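# Shut the rice cooker lid until it latches, then release

## Task

Push the rice cooker's lid down until it clicks shut and stays latched, then take the hand off it.

## Robot and tools

Robot: two arms, left_arm (left hand, on the +y side) and right_arm (right hand, on the -y side). The names are not image sides. Measured bases: left_arm at (-0.019, +0.283, 0) m, right_arm at (+0.049, -0.278, 0) m, both facing roughly +x. Scene frame: origin at table-top height between the arms, +x out over the table, +z up. A camera stand sits behind the arms.

Frames: each arm's reported pose, velocities and targets are in that arm's own base frame. Fixed cameras (cam_high, cam_low) and the table use the scene frame. The wrist cameras are cam_left_wrist and cam_right_wrist.

Hand point: a spot about 0.05 m in front of the palm and 0.15 m out from the wrist face. Its +z runs along the straightened fingers (which extend 0.06-0.07 m past it), +y comes out of the palm, and +x goes across the palm away from the thumb on the right hand, toward the thumb on the left hand. A bracket on the little-finger side of the wrist can collide with things. Reported positions can be off by a few cm, and at rest the hand often sits 1-3 cm (sometimes 5 cm) short of the command, usually low. That gap alone does not mean contact.

Row layout (used by execute_actions and move): 28 numbers, each within [-1, 1], always covering both arms. Order: left dx, dy, dz, rx, ry, rz; left little, ring, middle, index, thumb_bend, thumb_turn; left force_limit, speed; then the same 14 for the right arm. dx..rz are offsets, not poses. They are counted from the arm's current Hand target along that arm's base axes. 1.0 equals 0.6 m of travel or 180 degrees of turn. rx, ry, rz form a single rotation vector, about the Hand target's position. Each call starts from the Hand target as it is then, so sending the same offset twice moves the arm twice. Sending six zeros re-asks for the present Hand target. Each step, commanded orientation is clipped to within 40 degrees of the measured one.

Hand numbers: +1 opens (fingers straight, thumb beside the palm), -1 closes (fingers curled, thumb_turn in front of the palm). force_limit runs from about 0 N at -1 to 10 N at +1 (15 N for the thumb motors). speed rises from nearly zero at -1 to full at +0.48 and above. For a gentle closure use speed -0.94 or lower. Grasp shorthand: put a, b, c in the first three motor places and exactly 0 in the other three. a curls index and middle and bends the thumb. b curls ring and little. c swings the thumb in front. (0,0,0) is a fully open hand. No number means 'unchanged': to keep a hand as it is, repeat the last eight numbers actually sent for it. If nothing was sent yet, use its hand_measured six values plus hand_force_limit and hand_speed.

Tools:
- execute_actions(actions, cameras): actions is a list of actions. Each action is a table of 1 to 15 rows, each row one 1/30 s step. A short table repeats its final row to fill 15 steps. Every row is an offset from the action's starting Hand target, not from the previous row. An empty list returns the state plus images.
- move(target, speed, blend, blocking, cameras): straight-line path of each hand point toward the row (or list of up to 15 rows, all offsets from the same starting Hand targets). speed is m/s, 0.002 to 4.3, default 0.25; turning is capped at twice that in rad/s. blend in m rounds corners in a list; 0 stops at each. blocking=false returns after about 0.5 s while the motion continues. Paths don't avoid obstacles or the other arm, and run at most 10 s. Faster moves strike harder. Targets set past a contact press harder. Keep paths away from an arm's own base, which can flip its shoulder.
- wait(seconds 0-10, cameras): let time pass holding the last command.
- stop(cameras): brakes a running move.
- zoom_image(camera, region [x0,y0,x1,y1] pixels, at most 504x504): closer look at the latest image of cam_high, cam_low, cam_left_wrist or cam_right_wrist.
- show_instructions(): shows the reference pages.
- finished_scene(scene=1): ends the scene permanently.

Results: end_effector_position (m) and end_effector_quat_wxyz per arm in its base frame; Hand target (the last commanded pose after clipping, basis for the next offsets); joint positions, velocities and torques (noisy, with offsets; torques 3 and 4 wrap at ±28 N m); hand_measured, hand_stopped_by (moving, target, force, stalled, fault), hand_load_n (positive = finger pushed open) in motor order; motor temperatures. A move adds a 'move:' line such as done, off_target, moving, held or fault, plus limits (paced = pose clipped, held = steps withheld). Done means within 10 mm and 2 degrees; it says nothing about contact. MOTOR HOT appears at 85 °C; at 100 °C that arm's joints go limp for 30-60 s.

Cautions: do not slam the lid or hit the cooker hard; press the lid gently and at low speed, then back the arm off past the hand point so it stops pushing. Avoid letting anything fall off the table, any contact between the two arms, overloading fingers, stretching an arm for long or pushing at unreachable poses (heat), and stops of an arm. Loose objects may occasionally be nudged by the scene.

Each tool is called after "Request:" as name([rows], argument=value, ...), one row to a line, values as JSON.

Reference images:

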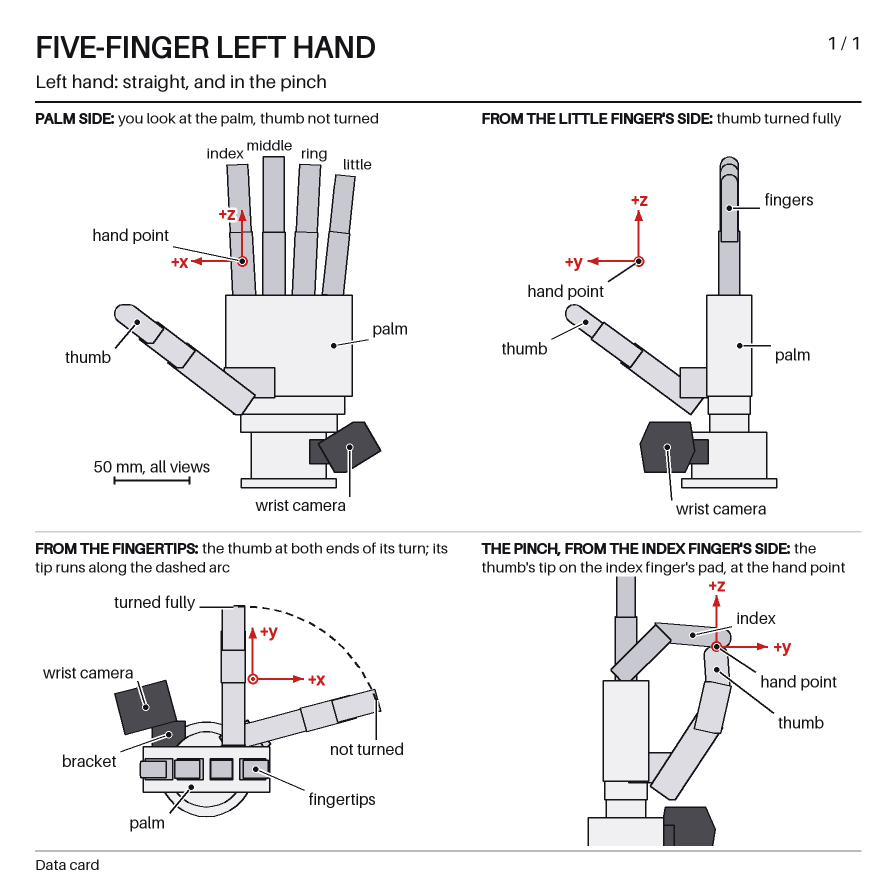

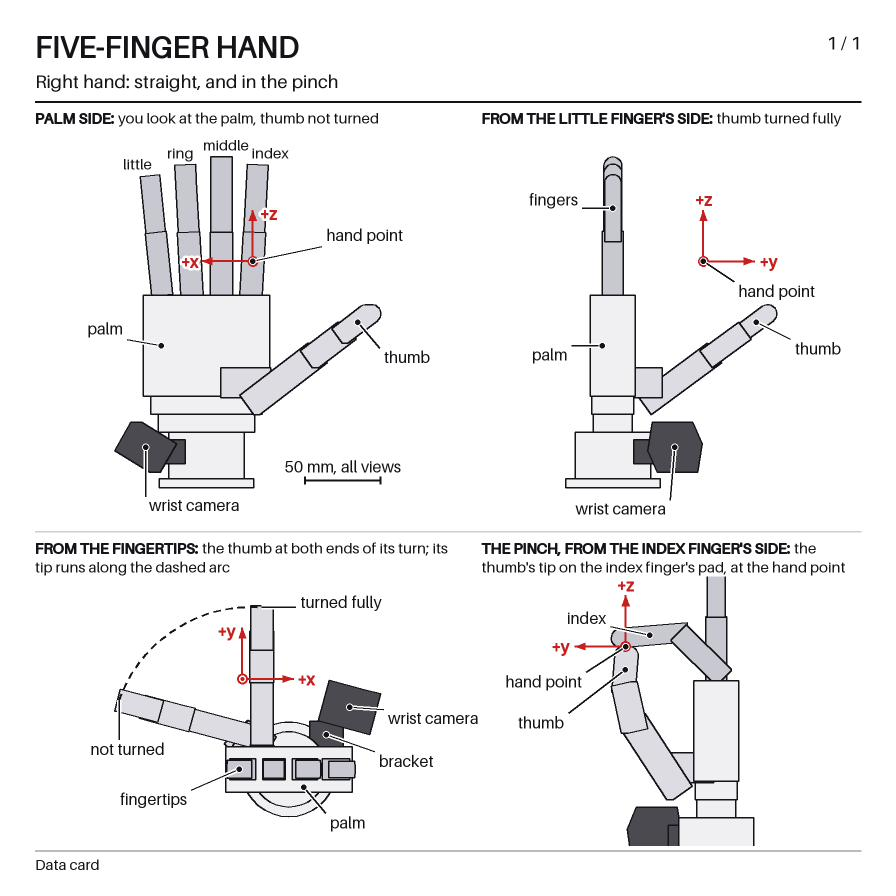

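## Session

Request:
execute_actions(actions=[])

Scene clock: 0.00 s.
left_arm: end_effector_position=(+0.6212, -0.3713, +0.3147) hand_measured=(+1.000, +1.000, +1.000, +1.000, +1.000, +1.000) hand_load_n=(+0.0, +0.0, +0.0, +0.0, +0.0, +0.5) hand_stopped_by=(target, target, target, target, target, target) hand_force_limit=0.00 hand_speed=-0.80 end_effector_quat_wxyz=(-0.521, +0.645, -0.430, +0.356) | right_arm: end_effector_position=(+0.4136, -0.2997, +0.3753) hand_measured=(+1.000, +1.000, +1.000, +1.000, +1.000, +1.000) hand_load_n=(+0.0, +0.0, +0.0, +0.0, +0.0, +0.0) hand_stopped_by=(target, target, target, target, target, target) hand_force_limit=0.00 hand_speed=-0.80 end_effector_quat_wxyz=(+0.313, -0.383, +0.749, -0.442)
Joint positions: left_arm=[-0.743 1.755 1.636 -0.331 -1.084 -0.415] | right_arm=[-0.791 1.131 1.225 -0.539 -0.28 0.011]
Joint velocities: within noise
Joint torques (N m): no reading
Motor temperatures (°C): left_arm=[28 28 27 25 25 26] | right_arm=[32 26 22 25 23 24]
Heat: left arm: hottest waist 28 °C; right arm: hottest waist 32 °C.
Hand target: left_arm +0.6253, -0.3743, +0.3385; -0.519, +0.649, -0.412, +0.375 | right_arm +0.4177, -0.3021, +0.3985; +0.322, -0.380, +0.736, -0.459

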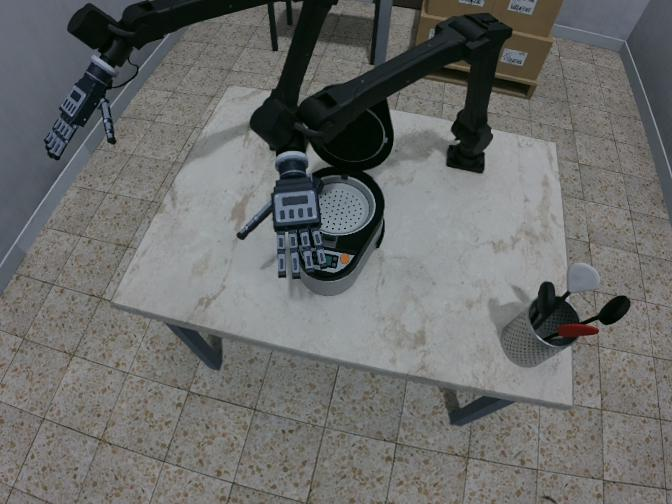

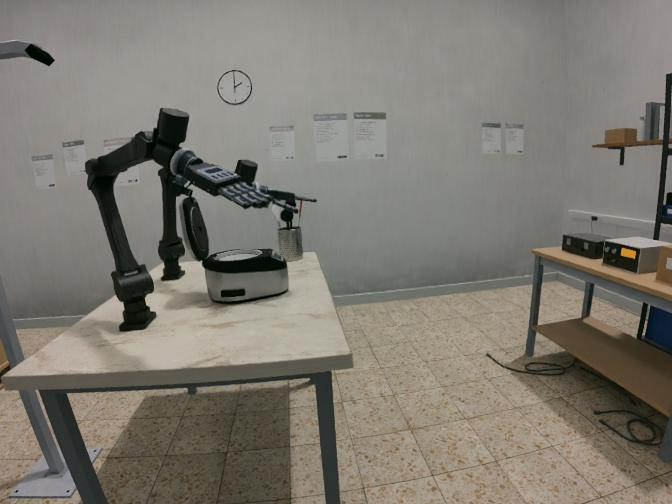

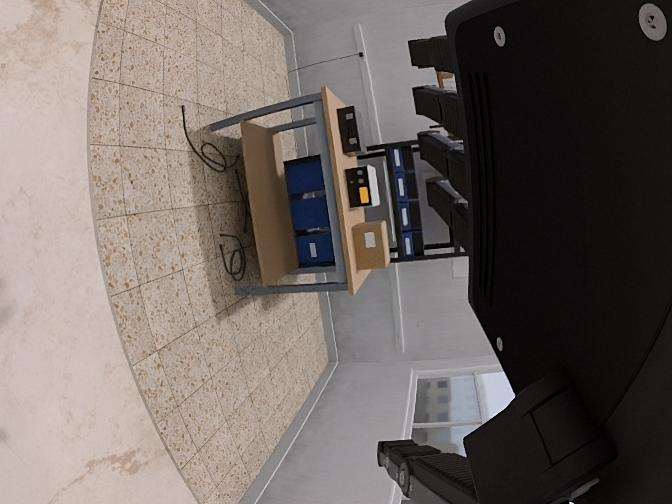

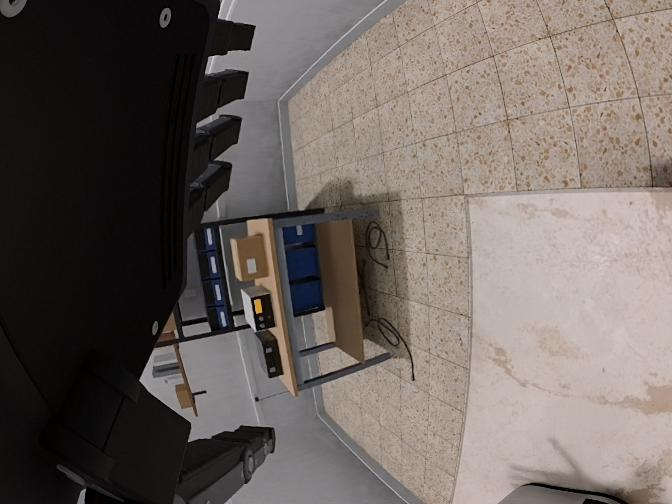

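Request:
zoom_image(camera="cam_high", region=[220, 60, 480, 310])

Request:
zoom_image(camera="cam_low", region=[80, 100, 340, 340])

Scaled by 1.938 from the camera's 672x504 image, which has a finer 960x720 frame.

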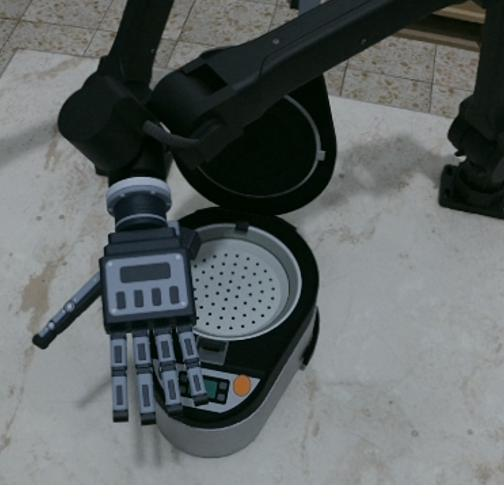

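Scaled by 1.938 from the camera's 672x504 image, which has a finer 960x720 frame.

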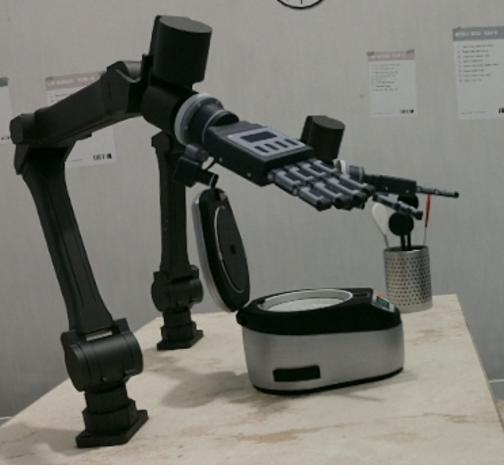

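Request:
move([
  [-0.15, 0.65, 0.28, 0, 0, 0, 0, 0, 0, 0, 0, 0, 0, -0.5, 0, 0, 0, 0, 0, 0, 0, 0, 0, 0, 0, 0, 0, -0.5],
], speed=0.3, cameras=["all"])

Scene clock: 11.37 s.
left_arm: end_effector_position=(+0.5367, +0.0178, +0.4726) hand_measured=(+1.000, +1.000, +1.000, +1.000, +1.000, +1.000) hand_load_n=(+0.0, +0.0, +0.0, -0.5, +0.0, -0.5) hand_stopped_by=(target, target, target, target, target, target) hand_force_limit=0.00 hand_speed=-0.50 end_effector_quat_wxyz=(-0.508, +0.660, -0.421, +0.359) | right_arm: end_effector_position=(+0.4136, -0.2997, +0.3753) hand_measured=(+1.000, +1.000, +1.000, +1.000, +1.000, +1.000) hand_load_n=(+0.0, +0.0, +0.0, +0.0, +0.0, -0.5) hand_stopped_by=(target, target, target, target, target, target) hand_force_limit=0.00 hand_speed=-0.50 end_effector_quat_wxyz=(+0.313, -0.383, +0.749, -0.442)
Joint positions: left_arm=[-0.047 1.122 1.363 -0.492 -0.423 -0.153] | right_arm=[-0.791 1.131 1.225 -0.539 -0.28 0.011]
Joint torques (N m): left_arm=[-0.15 -8 12.7 1.55 -0.01 0] | right_arm=[1.08 -9.99 12.29 1.76 -0.12 -0.02]
Motor temperatures (°C): left_arm=[28 29 32 25 25 26] | right_arm=[32 26 24 25 23 24]
Heat: left arm: hottest elbow 32 °C; right arm: hottest waist 32 °C.
Hand target: left_arm +0.5353, +0.0158, +0.5065; -0.519, +0.649, -0.412, +0.375 | right_arm +0.4177, -0.3021, +0.3985; +0.322, -0.380, +0.736, -0.459
Off the commanded pose: left_arm 0.034 m, 3 deg | right_arm 0.024 m, 3 deg.
move: off_target (left_arm, right_arm)
camera_calibration:
cam_left_wrist: T_world_to_cam=[[0.253523, -0.0798215, 0.96403, -0.597507], [-0.125228, -0.990912, -0.0491143, 0.114204], [0.959189, -0.108272, -0.261215, -0.273829], [0, 0, 0, 1]] pos_world=[0.428437, 0.0358238, 0.510096]

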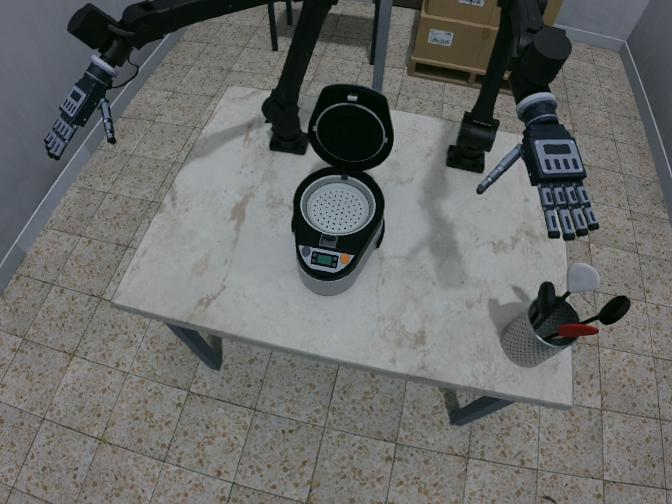

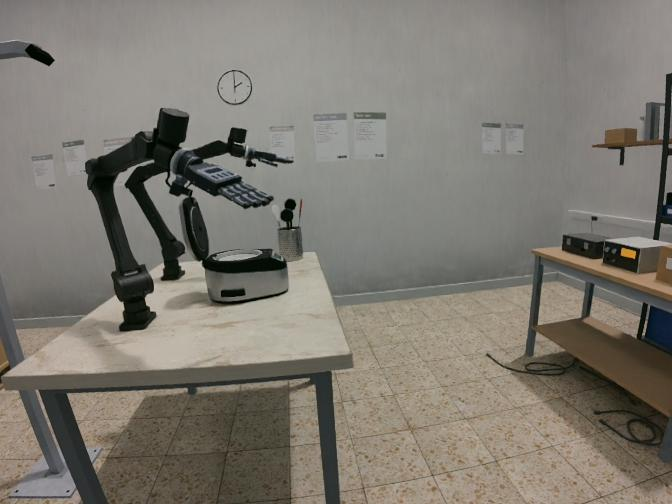

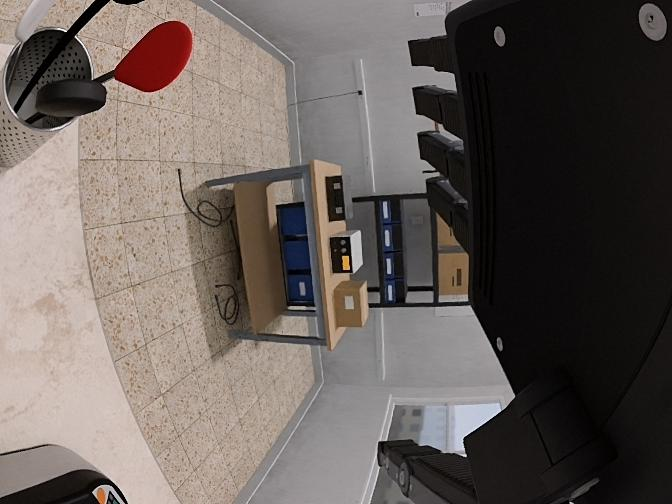

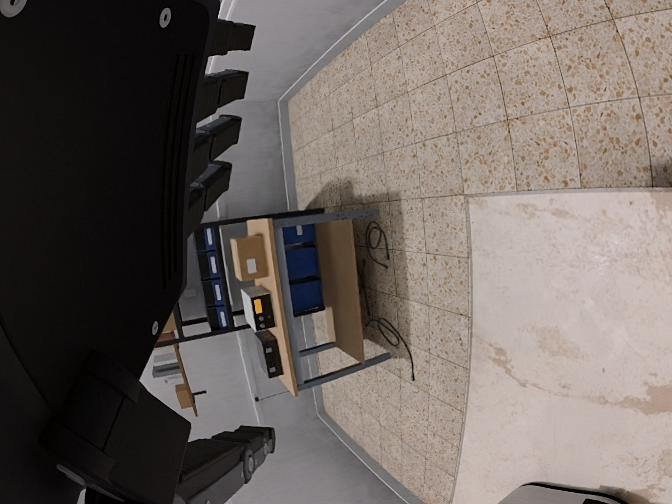

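Request:
zoom_image(camera="cam_high", region=[270, 70, 420, 300])

Request:
zoom_image(camera="cam_low", region=[140, 170, 320, 320])

Scaled by 2.191 from the camera's 672x504 image, which has a finer 960x720 frame.

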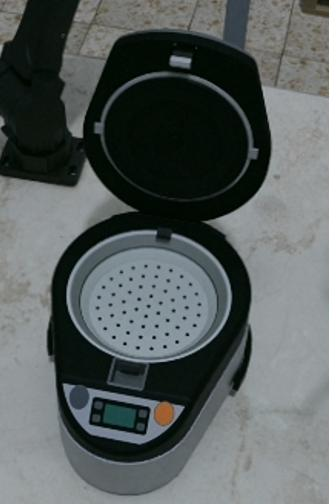

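Scaled by 2.800 from the camera's 672x504 image, which has a finer 960x720 frame.

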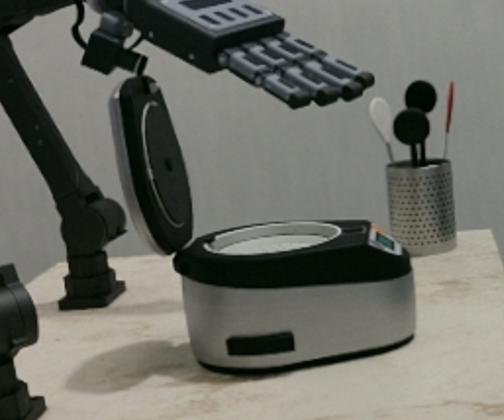

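Request:
move([
  [-0.325, -0.225, -0.011, 0.256, -0.196, -0.306, 1, 1, 1, 1, 1, -1, 0, -0.3, 0, 0, 0, 0, 0, 0, 0, 0, 0, 0, 0, 0, 0, -0.5],
  [-0.531, -0.394, -0.044, 0.427, -0.327, -0.510, 1, 1, 1, 1, 1, -1, 0, -0.3, 0, 0, 0, 0, 0, 0, 0, 0, 0, 0, 0, 0, 0, -0.5],
], speed=0.25, blend=[0.05, 0], cameras=["all"])

Scene clock: 21.10 s.
left_arm: end_effector_position=(+0.2204, -0.2180, +0.4504) hand_measured=(+1.000, +1.000, +1.000, +1.000, +1.000, -1.000) hand_load_n=(+0.0, +0.0, -0.5, +0.0, +0.0, +0.0) hand_stopped_by=(target, target, target, target, target, target) hand_force_limit=0.00 hand_speed=-0.30 end_effector_quat_wxyz=(+0.463, +0.411, +0.580, -0.530) | right_arm: end_effector_position=(+0.4136, -0.2997, +0.3753) hand_measured=(+1.000, +1.000, +1.000, +1.000, +1.000, +1.000) hand_load_n=(+0.0, +0.0, +0.0, +0.0, +0.0, +0.0) hand_stopped_by=(target, target, target, target, target, target) hand_force_limit=0.00 hand_speed=-0.50 end_effector_quat_wxyz=(+0.313, -0.383, +0.749, -0.442)
Joint positions: left_arm=[-0.197 0.49 0.837 -0.38 1.272 1.366] | right_arm=[-0.791 1.131 1.225 -0.539 -0.28 0.011]
Joint torques (N m): left_arm=[-0.5 2.08 12.42 1.17 -0.09 0.04] | right_arm=[0.91 -9.64 12.26 1.74 -0.14 -0.01]
Heat: left arm: hottest elbow 33 °C; right arm: hottest waist 32 °C.
Hand target: left_arm +0.2166, -0.2206, +0.4802; +0.479, +0.430, +0.561, -0.521 | right_arm +0.4177, -0.3021, +0.3985; +0.322, -0.380, +0.736, -0.459
Off the commanded pose: left_arm 0.030 m, 4 deg | right_arm 0.024 m, 3 deg.
move: off_target (left_arm, right_arm)
camera_calibration:
cam_left_wrist: T_world_to_cam=[[-0.996469, -0.0821014, 0.0175997, 0.186515], [-0.0544395, 0.472126, -0.879849, 0.517462], [0.0639275, -0.8777, -0.474928, 0.124095], [0, 0, 0, 1]] pos_world=[0.206094, -0.120076, 0.510942]

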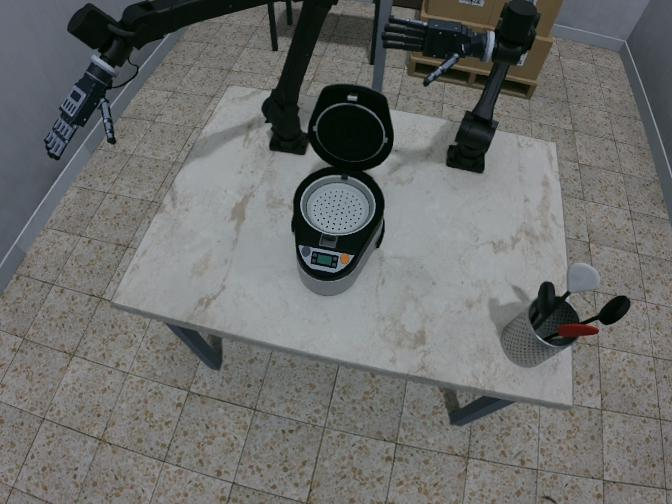

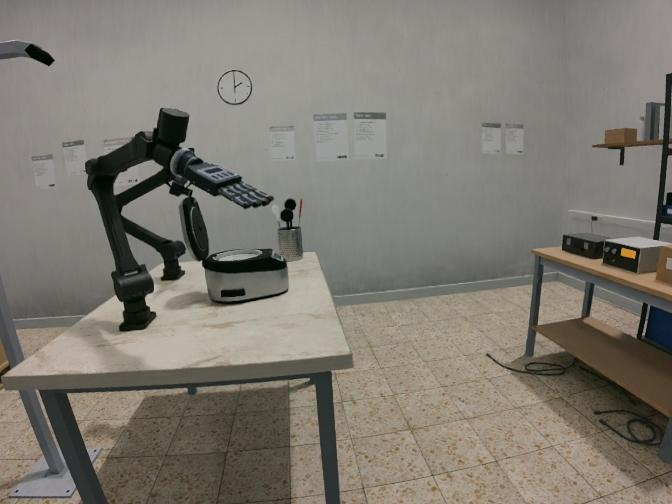

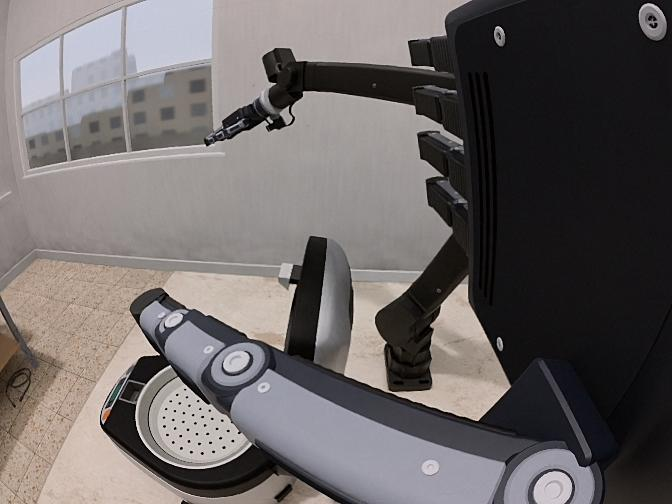

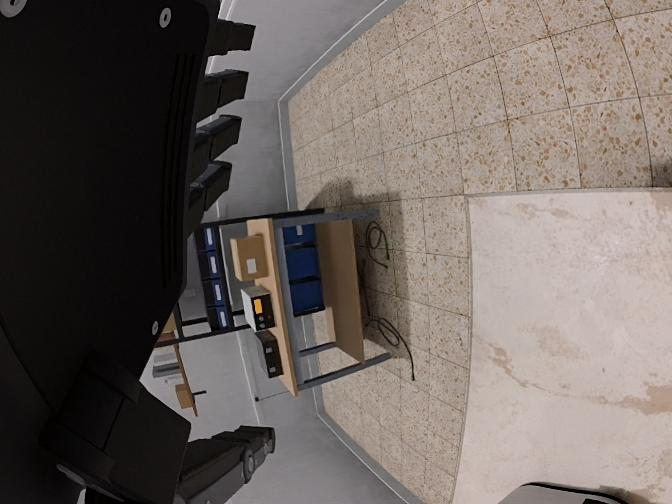

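Request:
move([
  [-0.012, 0.0, -0.2, 0, 0, 0, 1, 1, 1, 1, 1, -1, 0, -0.3, 0, 0, 0, 0, 0, 0, 0, 0, 0, 0, 0, 0, 0, -0.5],
], speed=0.15, cameras=["cam_high", "cam_low", "cam_left_wrist"])

Scene clock: 23.33 s.
left_arm: end_effector_position=(+0.2123, -0.2186, +0.3471) hand_measured=(+1.000, +1.000, +1.000, +1.000, +1.000, -1.000) hand_load_n=(+0.0, +0.0, +0.0, +0.0, +0.0, +0.5) hand_stopped_by=(target, target, target, target, target, target) hand_force_limit=0.00 hand_speed=-0.30 end_effector_quat_wxyz=(+0.464, +0.415, +0.578, -0.527) | right_arm: end_effector_position=(+0.4136, -0.2997, +0.3753) hand_measured=(+1.000, +1.000, +1.000, +1.000, +1.000, +1.000) hand_load_n=(+0.0, +0.0, +0.0, +0.0, +0.0, +0.0) hand_stopped_by=(target, target, target, target, target, target) hand_force_limit=0.00 hand_speed=-0.50 end_effector_quat_wxyz=(+0.313, -0.383, +0.749, -0.442)
Joint positions: left_arm=[-0.213 0.375 0.543 -0.208 1.258 1.383] | right_arm=[-0.791 1.131 1.225 -0.539 -0.28 0.011]
Joint torques (N m): left_arm=[-0.38 1.14 9.4 2.32 -0.06 -0.06] | right_arm=[0.73 -9.76 12.23 1.76 -0.13 -0.03]
Heat: left arm: hottest elbow 33 °C; right arm: hottest waist 32 °C.
Hand target: left_arm +0.2095, -0.2205, +0.3601; +0.479, +0.430, +0.561, -0.521 | right_arm +0.4177, -0.3021, +0.3985; +0.322, -0.380, +0.736, -0.459
Off the commanded pose: left_arm 0.014 m, 3 deg | right_arm 0.024 m, 3 deg.
move: off_target (left_arm, right_arm)
camera_calibration:
cam_left_wrist: T_world_to_cam=[[-0.996753, -0.0800693, 0.00852833, 0.183893], [-0.0457212, 0.475599, -0.878473, 0.424849], [0.0662826, -0.876011, -0.477715, 0.0757528], [0, 0, 0, 1]] pos_world=[0.197699, -0.120973, 0.407838]
Images, in order (width x height): cam_high 672x504, cam_low 672x504, cam_left_wrist 672x504.

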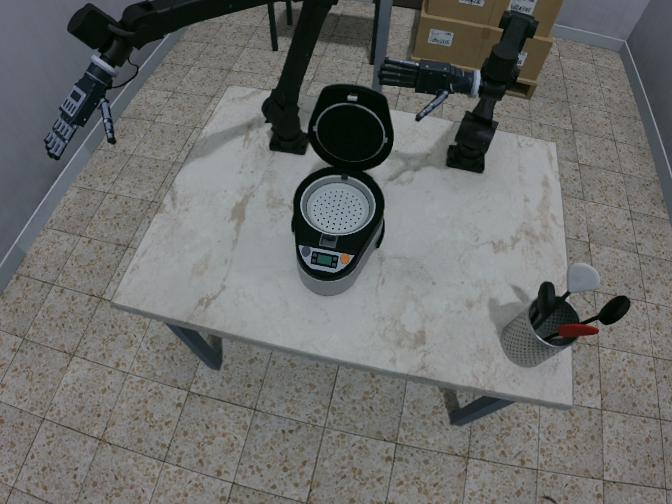

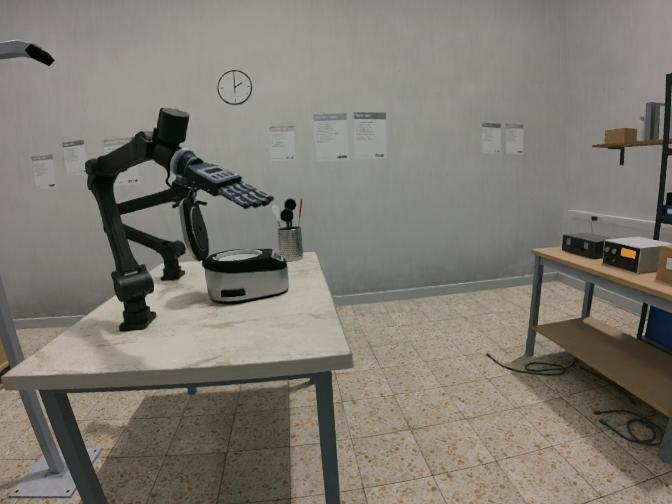

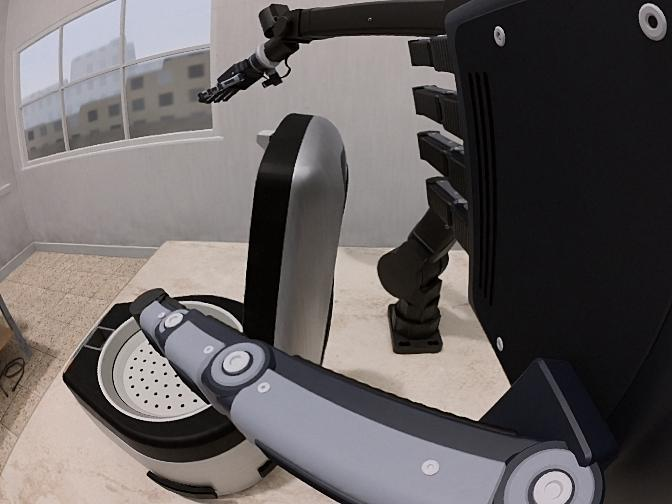

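Request:
move([
  [0.0, 0.0, -0.165, 0, 0, 0, 1, 1, 1, 1, 1, -1, 0, -0.3, 0, 0, 0, 0, 0, 0, 0, 0, 0, 0, 0, 0, 0, -0.5],
], speed=0.15, cameras=["cam_high", "cam_low", "cam_left_wrist"])

Scene clock: 25.03 s.
left_arm: end_effector_position=(+0.2108, -0.2182, +0.2487) hand_measured=(+1.000, +1.000, +1.000, +1.000, +1.000, -1.000) hand_load_n=(+0.0, +0.0, -0.5, +0.0, +0.0, +0.5) hand_stopped_by=(target, target, target, target, target, target) hand_force_limit=0.00 hand_speed=-0.30 end_effector_quat_wxyz=(+0.467, +0.416, +0.577, -0.526) | right_arm: end_effector_position=(+0.4136, -0.2997, +0.3753) hand_measured=(+1.000, +1.000, +1.000, +1.000, +1.000, +1.000) hand_load_n=(+0.0, +0.0, +0.0, +0.0, +0.0, -0.5) hand_stopped_by=(target, target, target, target, target, target) hand_force_limit=0.00 hand_speed=-0.50 end_effector_quat_wxyz=(+0.313, -0.383, +0.749, -0.442)
Joint positions: left_arm=[-0.214 0.34 0.278 0.023 1.255 1.387] | right_arm=[-0.791 1.131 1.225 -0.539 -0.28 0.011]
Joint torques (N m): left_arm=[-0.32 1.49 9.44 2.32 0 -0.11] | right_arm=[0.91 -9.64 12.31 1.76 -0.13 -0.02]
Heat: left arm: hottest elbow 34 °C; right arm: hottest waist 32 °C.
Hand target: left_arm +0.2094, -0.2206, +0.2611; +0.479, +0.430, +0.561, -0.521 | right_arm +0.4177, -0.3021, +0.3985; +0.322, -0.380, +0.736, -0.459
Off the commanded pose: left_arm 0.013 m, 3 deg | right_arm 0.024 m, 3 deg.
move: off_target (left_arm, right_arm)
camera_calibration:
cam_left_wrist: T_world_to_cam=[[-0.996636, -0.0819243, 0.00237194, 0.184424], [-0.0411966, 0.475731, -0.878626, 0.337209], [0.0708524, -0.875767, -0.477505, 0.0282445], [0, 0, 0, 1]] pos_world=[0.195694, -0.120576, 0.30933]
Images, in order (width x height): cam_high 672x504, cam_low 672x504, cam_left_wrist 672x504.

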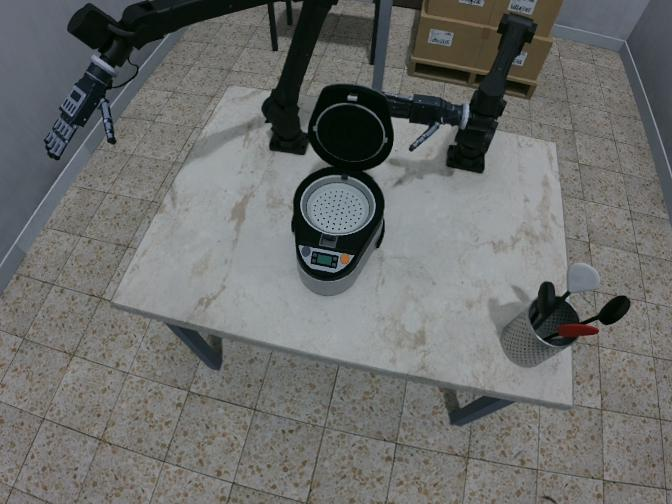

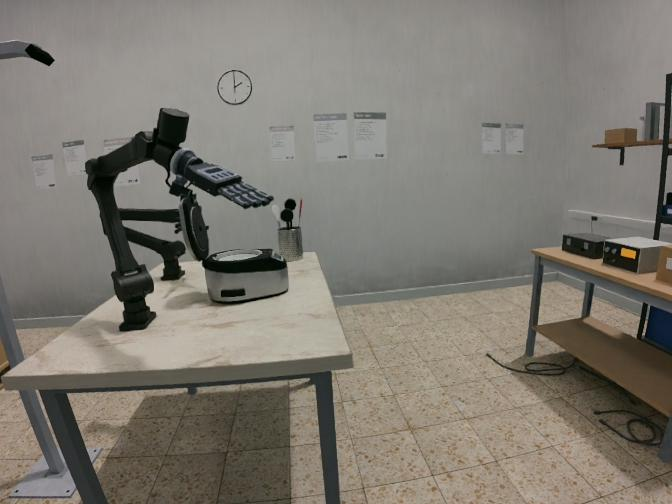

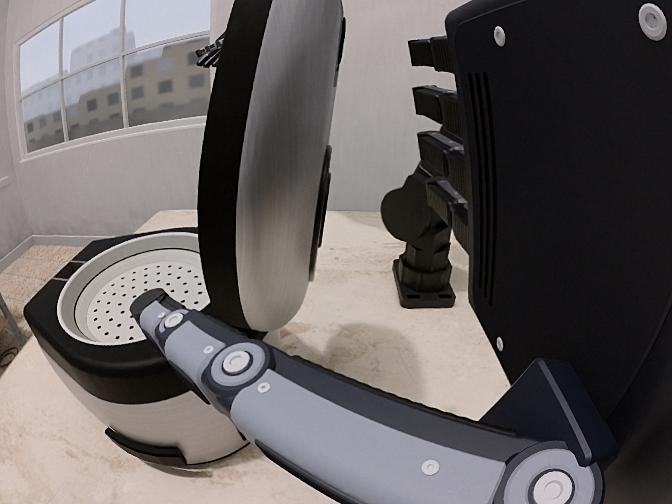

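Request:
move([
  [0.055, 0.0, 0.0, 0.0058, -0.0664, 0, 1, 1, 1, 1, 1, -1, 0, -0.3, 0, 0, 0, 0, 0, 0, 0, 0, 0, 0, 0, 0, 0, -0.5],
], speed=0.1, cameras=["cam_high", "cam_low", "cam_left_wrist"])

Scene clock: 27.70 s.
left_arm: end_effector_position=(+0.2391, -0.2218, +0.2561) hand_measured=(+1.000, +1.000, +1.000, +1.000, +1.000, -1.000) hand_load_n=(+0.0, -0.5, +0.0, +0.0, +0.0, +0.0) hand_stopped_by=(target, target, target, target, target, target) hand_force_limit=0.00 hand_speed=-0.30 end_effector_quat_wxyz=(+0.520, +0.478, +0.523, -0.477) | right_arm: end_effector_position=(+0.4136, -0.2997, +0.3753) hand_measured=(+1.000, +1.000, +1.000, +1.000, +1.000, +1.000) hand_load_n=(+0.0, +0.0, +0.0, +0.0, +0.0, -0.5) hand_stopped_by=(target, target, target, target, target, target) hand_force_limit=0.00 hand_speed=-0.50 end_effector_quat_wxyz=(+0.313, -0.383, +0.749, -0.442)
Joint positions: left_arm=[-0.202 0.48 0.278 0.187 1.281 1.582] | right_arm=[-0.791 1.131 1.225 -0.539 -0.28 0.011]
Joint torques (N m): left_arm=[1.32 1.9 8.7 2.29 0.11 0.03] | right_arm=[0.79 -9.82 12.29 1.76 -0.13 0]
Heat: left arm: hottest elbow 34 °C; right arm: hottest waist 32 °C.
Hand target: left_arm +0.2425, -0.2205, +0.2611; +0.530, +0.486, +0.513, -0.468 | right_arm +0.4177, -0.3021, +0.3985; +0.322, -0.380, +0.736, -0.459
Off the commanded pose: left_arm 0.006 m, 2 deg | right_arm 0.024 m, 3 deg.
move: off_target (right_arm)
camera_calibration:
cam_left_wrist: T_world_to_cam=[[-0.974729, -0.0649866, -0.213729, 0.266085], [0.156154, 0.485962, -0.859917, 0.296868], [0.159747, -0.871561, -0.463533, 0.00278033], [0, 0, 0, 1]] pos_world=[0.212559, -0.124551, 0.313441]
Images, in order (width x height): cam_high 672x504, cam_low 672x504, cam_left_wrist 672x504.

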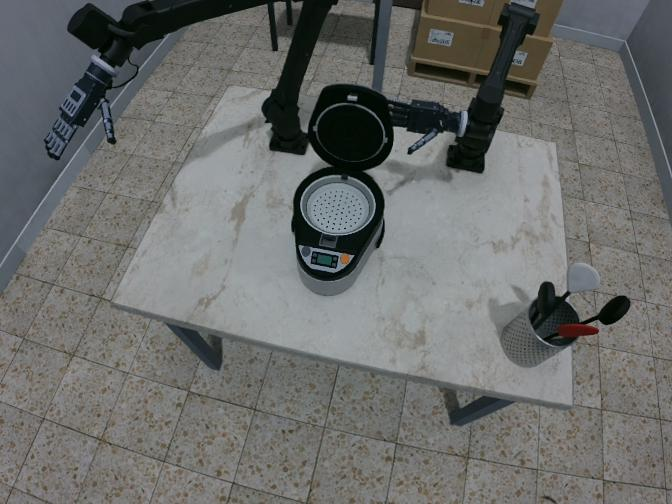

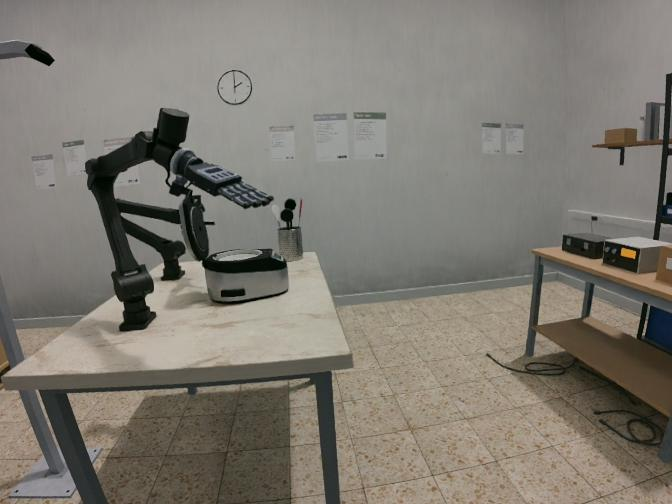

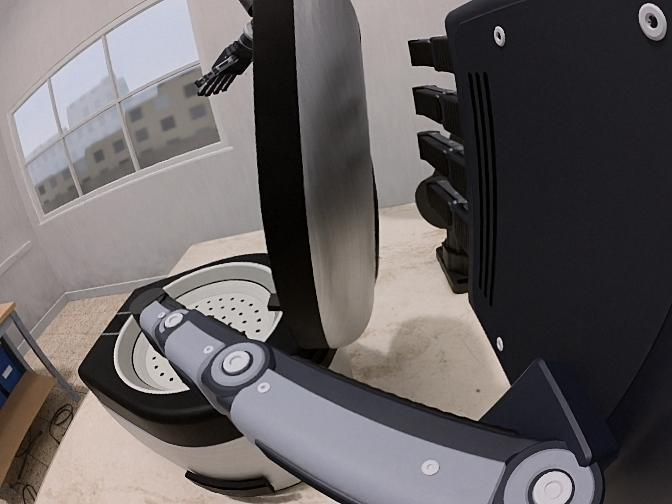

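Request:
move([
  [0.012, -0.092, 0.0, 0, 0, 0, 1, 1, 1, 1, 1, -1, 0, -0.3, 0, 0, 0, 0, 0, 0, 0, 0, 0, 0, 0, 0, 0, -0.5],
], speed=0.06, cameras=["cam_high", "cam_low", "cam_left_wrist"])

Scene clock: 29.47 s.
left_arm: end_effector_position=(+0.2450, -0.2694, +0.2376) hand_measured=(+1.000, +1.000, +1.000, +1.000, +1.000, -1.000) hand_load_n=(+0.0, +0.0, +0.0, +0.0, +0.0, +0.0) hand_stopped_by=(target, target, target, target, target, target) hand_force_limit=0.00 hand_speed=-0.30 end_effector_quat_wxyz=(+0.512, +0.473, +0.537, -0.475) | right_arm: end_effector_position=(+0.4136, -0.2997, +0.3753) hand_measured=(+1.000, +1.000, +1.000, +1.000, +1.000, +1.000) hand_load_n=(+0.0, +0.0, +0.0, +0.0, +0.0, +0.0) hand_stopped_by=(target, target, target, target, target, target) hand_force_limit=0.00 hand_speed=-0.50 end_effector_quat_wxyz=(+0.313, -0.383, +0.749, -0.442)
Joint positions: left_arm=[-0.459 0.614 0.278 0.289 1.011 1.585] | right_arm=[-0.791 1.131 1.225 -0.539 -0.28 0.011]
Joint torques (N m): left_arm=[-0.44 0.62 10.69 2.52 -0.04 0.02] | right_arm=[0.91 -9.58 12.22 1.7 -0.12 -0.03]
Heat: left arm: hottest elbow 35 °C; right arm: hottest waist 32 °C.
Hand target: left_arm +0.2496, -0.2758, +0.2611; +0.530, +0.486, +0.513, -0.469 | right_arm +0.4177, -0.3021, +0.3985; +0.322, -0.380, +0.736, -0.459
Off the commanded pose: left_arm 0.025 m, 4 deg | right_arm 0.024 m, 3 deg.
move: off_target (left_arm, right_arm)
camera_calibration:
cam_left_wrist: T_world_to_cam=[[-0.978796, -0.0736707, -0.191133, 0.258145], [0.128893, 0.503701, -0.854209, 0.313295], [0.159204, -0.860731, -0.483524, -0.0404035], [0, 0, 0, 1]] pos_world=[0.218722, -0.173566, 0.297424]
Images, in order (width x height): cam_high 672x504, cam_low 672x504, cam_left_wrist 672x504.

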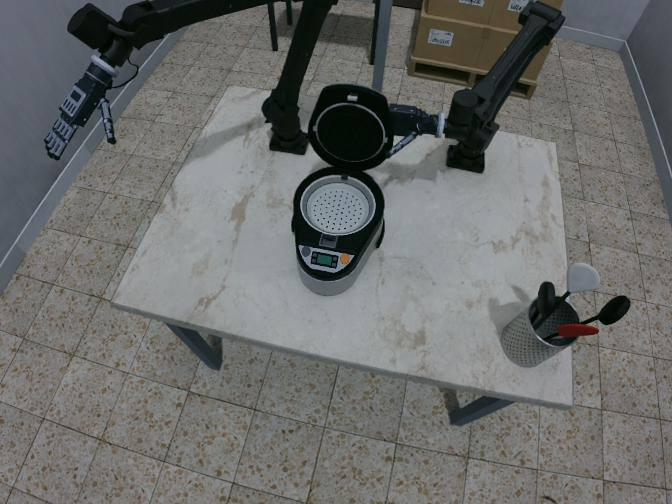

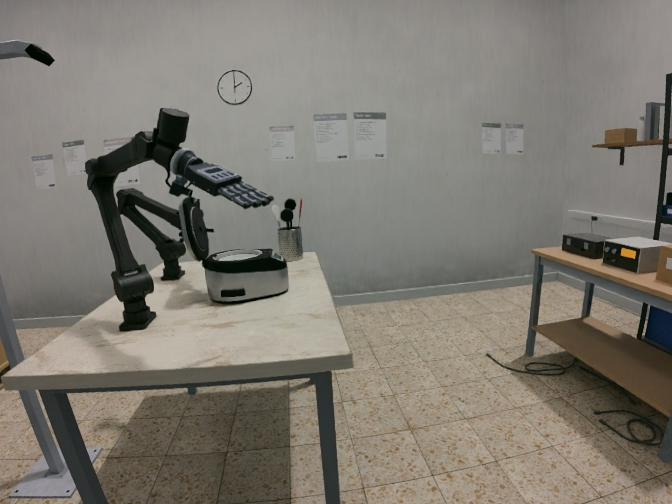

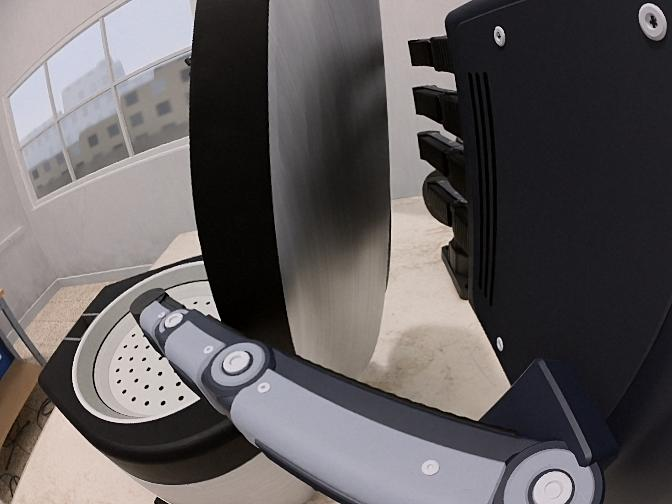

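Request:
zoom_image(camera="cam_high", region=[290, 70, 460, 220])

Request:
zoom_image(camera="cam_left_wrist", region=[80, 0, 500, 420])

Scaled by 2.965 from the camera's 672x504 image, which has a finer 960x720 frame.

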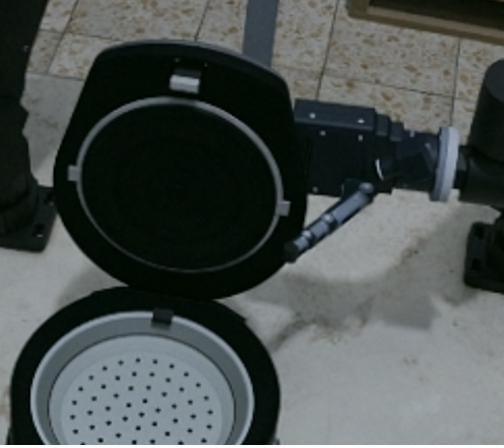

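Scaled by 1.200 from the camera's 672x504 image, which has a finer 960x720 frame.

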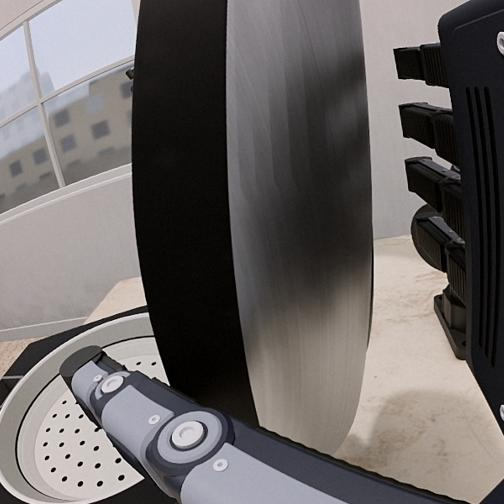

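Request:
move([
  [0.015, -0.018, 0.047, 0, 0, 0, 1, 1, 1, 1, 1, -1, 0, -0.3, 0, 0, 0, 0, 0, 0, 0, 0, 0, 0, 0, 0, 0, -0.5],
], speed=0.06, cameras=["cam_high", "cam_left_wrist"])

Scene clock: 31.97 s.
left_arm: end_effector_position=(+0.2529, -0.2785, +0.2610) hand_measured=(+1.000, +1.000, +1.000, +1.000, +1.000, -1.000) hand_load_n=(+0.0, +0.0, +0.0, +0.0, +0.0, +0.0) hand_stopped_by=(target, target, target, target, target, target) hand_force_limit=0.00 hand_speed=-0.30 end_effector_quat_wxyz=(+0.517, +0.475, +0.532, -0.473) | right_arm: end_effector_position=(+0.4136, -0.2997, +0.3753) hand_measured=(+1.000, +1.000, +1.000, +1.000, +1.000, +1.000) hand_load_n=(+0.0, +0.0, +0.0, +0.0, +0.0, +0.0) hand_stopped_by=(target, target, target, target, target, target) hand_force_limit=0.00 hand_speed=-0.50 end_effector_quat_wxyz=(+0.313, -0.383, +0.749, -0.442)
Joint positions: left_arm=[-0.484 0.635 0.339 0.263 0.985 1.585] | right_arm=[-0.791 1.131 1.225 -0.539 -0.28 0.011]
Joint torques (N m): left_arm=[-0.56 0.32 12.31 1.31 -0.08 0] | right_arm=[1.03 -9.58 12.27 1.7 -0.13 -0.02]
Heat: left arm: hottest elbow 36 °C; right arm: hottest waist 32 °C.
Hand target: left_arm +0.2587, -0.2865, +0.2894; +0.531, +0.486, +0.513, -0.468 | right_arm +0.4177, -0.3021, +0.3985; +0.322, -0.380, +0.736, -0.459
Off the commanded pose: left_arm 0.030 m, 3 deg | right_arm 0.024 m, 3 deg.
move: off_target (left_arm, right_arm)
camera_calibration:
cam_left_wrist: T_world_to_cam=[[-0.976097, -0.0760408, -0.203601, 0.271588], [0.139512, 0.49909, -0.855246, 0.333112], [0.166649, -0.863207, -0.476552, -0.0425941], [0, 0, 0, 1]] pos_world=[0.225721, -0.182369, 0.31989]
Images, in order (width x height): cam_high 672x504, cam_left_wrist 672x504.

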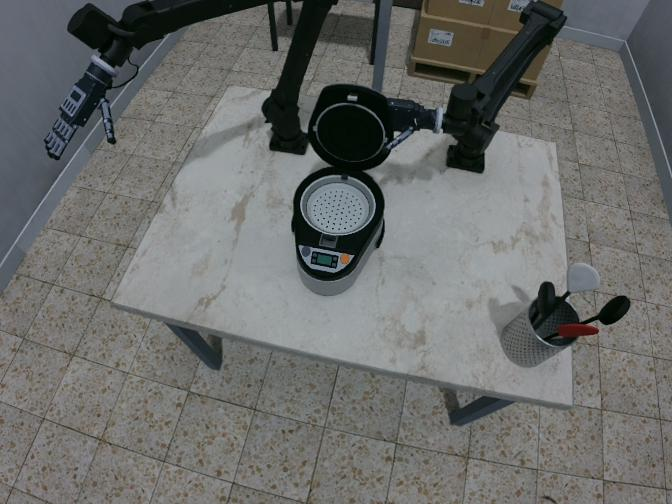

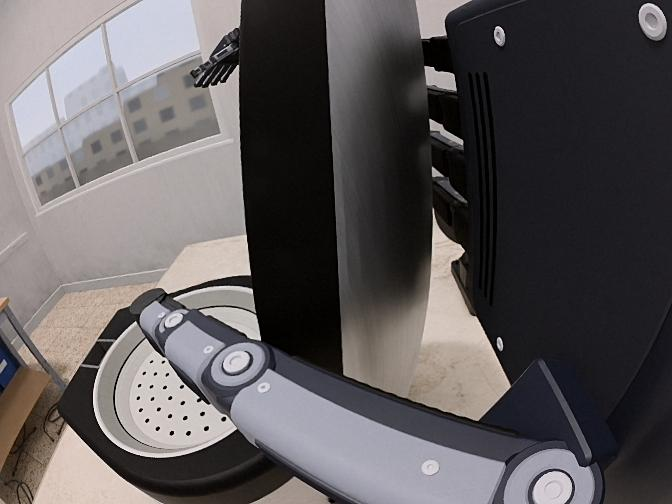

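Request:
move([
  [0.05, 0.003, 0.005, -0.0055, 0.061, 0, 1, 1, 1, 1, 1, -1, 0, -0.3, 0, 0, 0, 0, 0, 0, 0, 0, 0, 0, 0, 0, 0, -0.5],
  [0.086, 0.0035, -0.007, -0.011, 0.1217, 0, 1, 1, 1, 1, 1, -1, 0, -0.3, 0, 0, 0, 0, 0, 0, 0, 0, 0, 0, 0, 0, 0, -0.5],
], speed=0.08, blend=[0.02, 0], cameras=["cam_high", "cam_low", "cam_left_wrist"])

Scene clock: 35.20 s.
left_arm: end_effector_position=(+0.2949, -0.2818, +0.2612) hand_measured=(+1.000, +1.000, +1.000, +1.000, +1.000, -1.000) hand_load_n=(+0.0, +0.0, +0.0, +0.0, +0.0, -0.5) hand_stopped_by=(target, target, target, target, target, target) hand_force_limit=0.00 hand_speed=-0.30 end_effector_quat_wxyz=(+0.419, +0.386, +0.602, -0.560) | right_arm: end_effector_position=(+0.4136, -0.2997, +0.3753) hand_measured=(+1.000, +1.000, +1.000, +1.000, +1.000, +1.000) hand_load_n=(+0.0, +0.0, -0.5, +0.0, +0.0, +0.0) hand_stopped_by=(target, target, target, target, target, target) hand_force_limit=0.00 hand_speed=-0.50 end_effector_quat_wxyz=(+0.313, -0.383, +0.749, -0.442)
Joint positions: left_arm=[-0.373 0.853 0.475 0.327 1.124 1.258] | right_arm=[-0.791 1.131 1.225 -0.539 -0.28 0.011]
Joint torques (N m): left_arm=[1.2 -1.2 11.78 2.22 -0.09 -0.42] | right_arm=[0.91 -9.58 12.26 1.81 -0.12 -0.01]
Heat: left arm: hottest elbow 36 °C; right arm: hottest waist 32 °C.
Hand target: left_arm +0.3102, -0.2845, +0.2852; +0.432, +0.379, +0.596, -0.561 | right_arm +0.4177, -0.3021, +0.3985; +0.322, -0.380, +0.736, -0.459
Off the commanded pose: left_arm 0.029 m, 2 deg | right_arm 0.024 m, 3 deg.
move: off_target (left_arm, right_arm)
camera_calibration:
cam_left_wrist: T_world_to_cam=[[-0.988538, -0.0558177, 0.140277, 0.23189], [-0.149838, 0.476483, -0.866321, 0.410877], [-0.0184834, -0.87741, -0.479385, -0.00103172], [0, 0, 0, 1]] pos_world=[0.290779, -0.183738, 0.322928]
Images, in order (width x height): cam_high 672x504, cam_low 672x504, cam_left_wrist 672x504.

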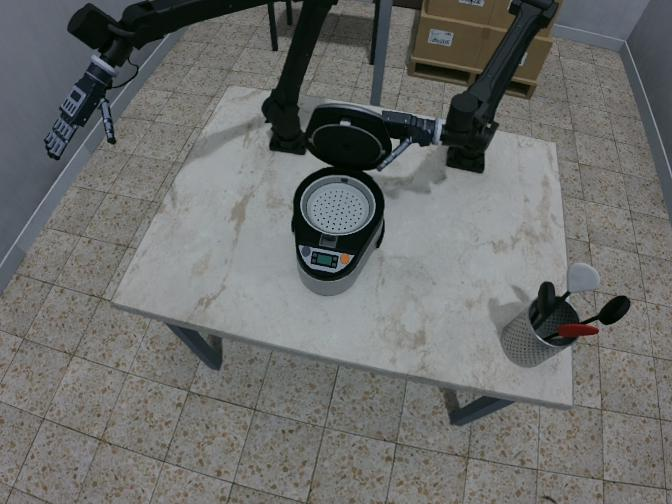

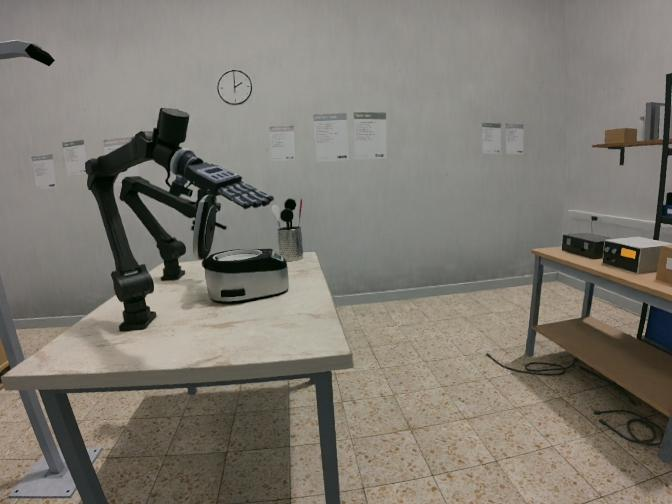

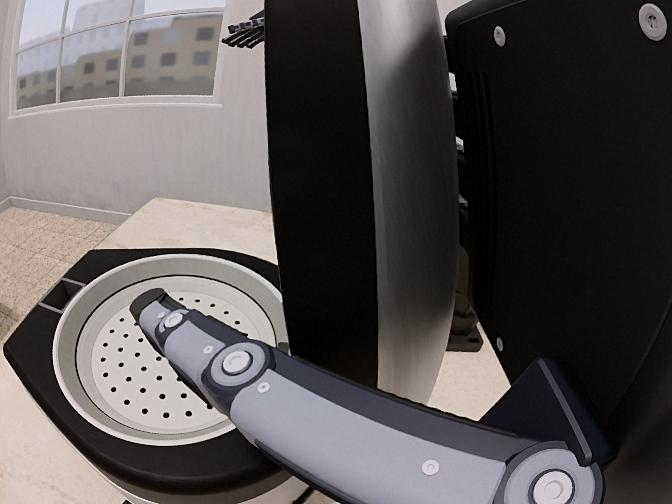

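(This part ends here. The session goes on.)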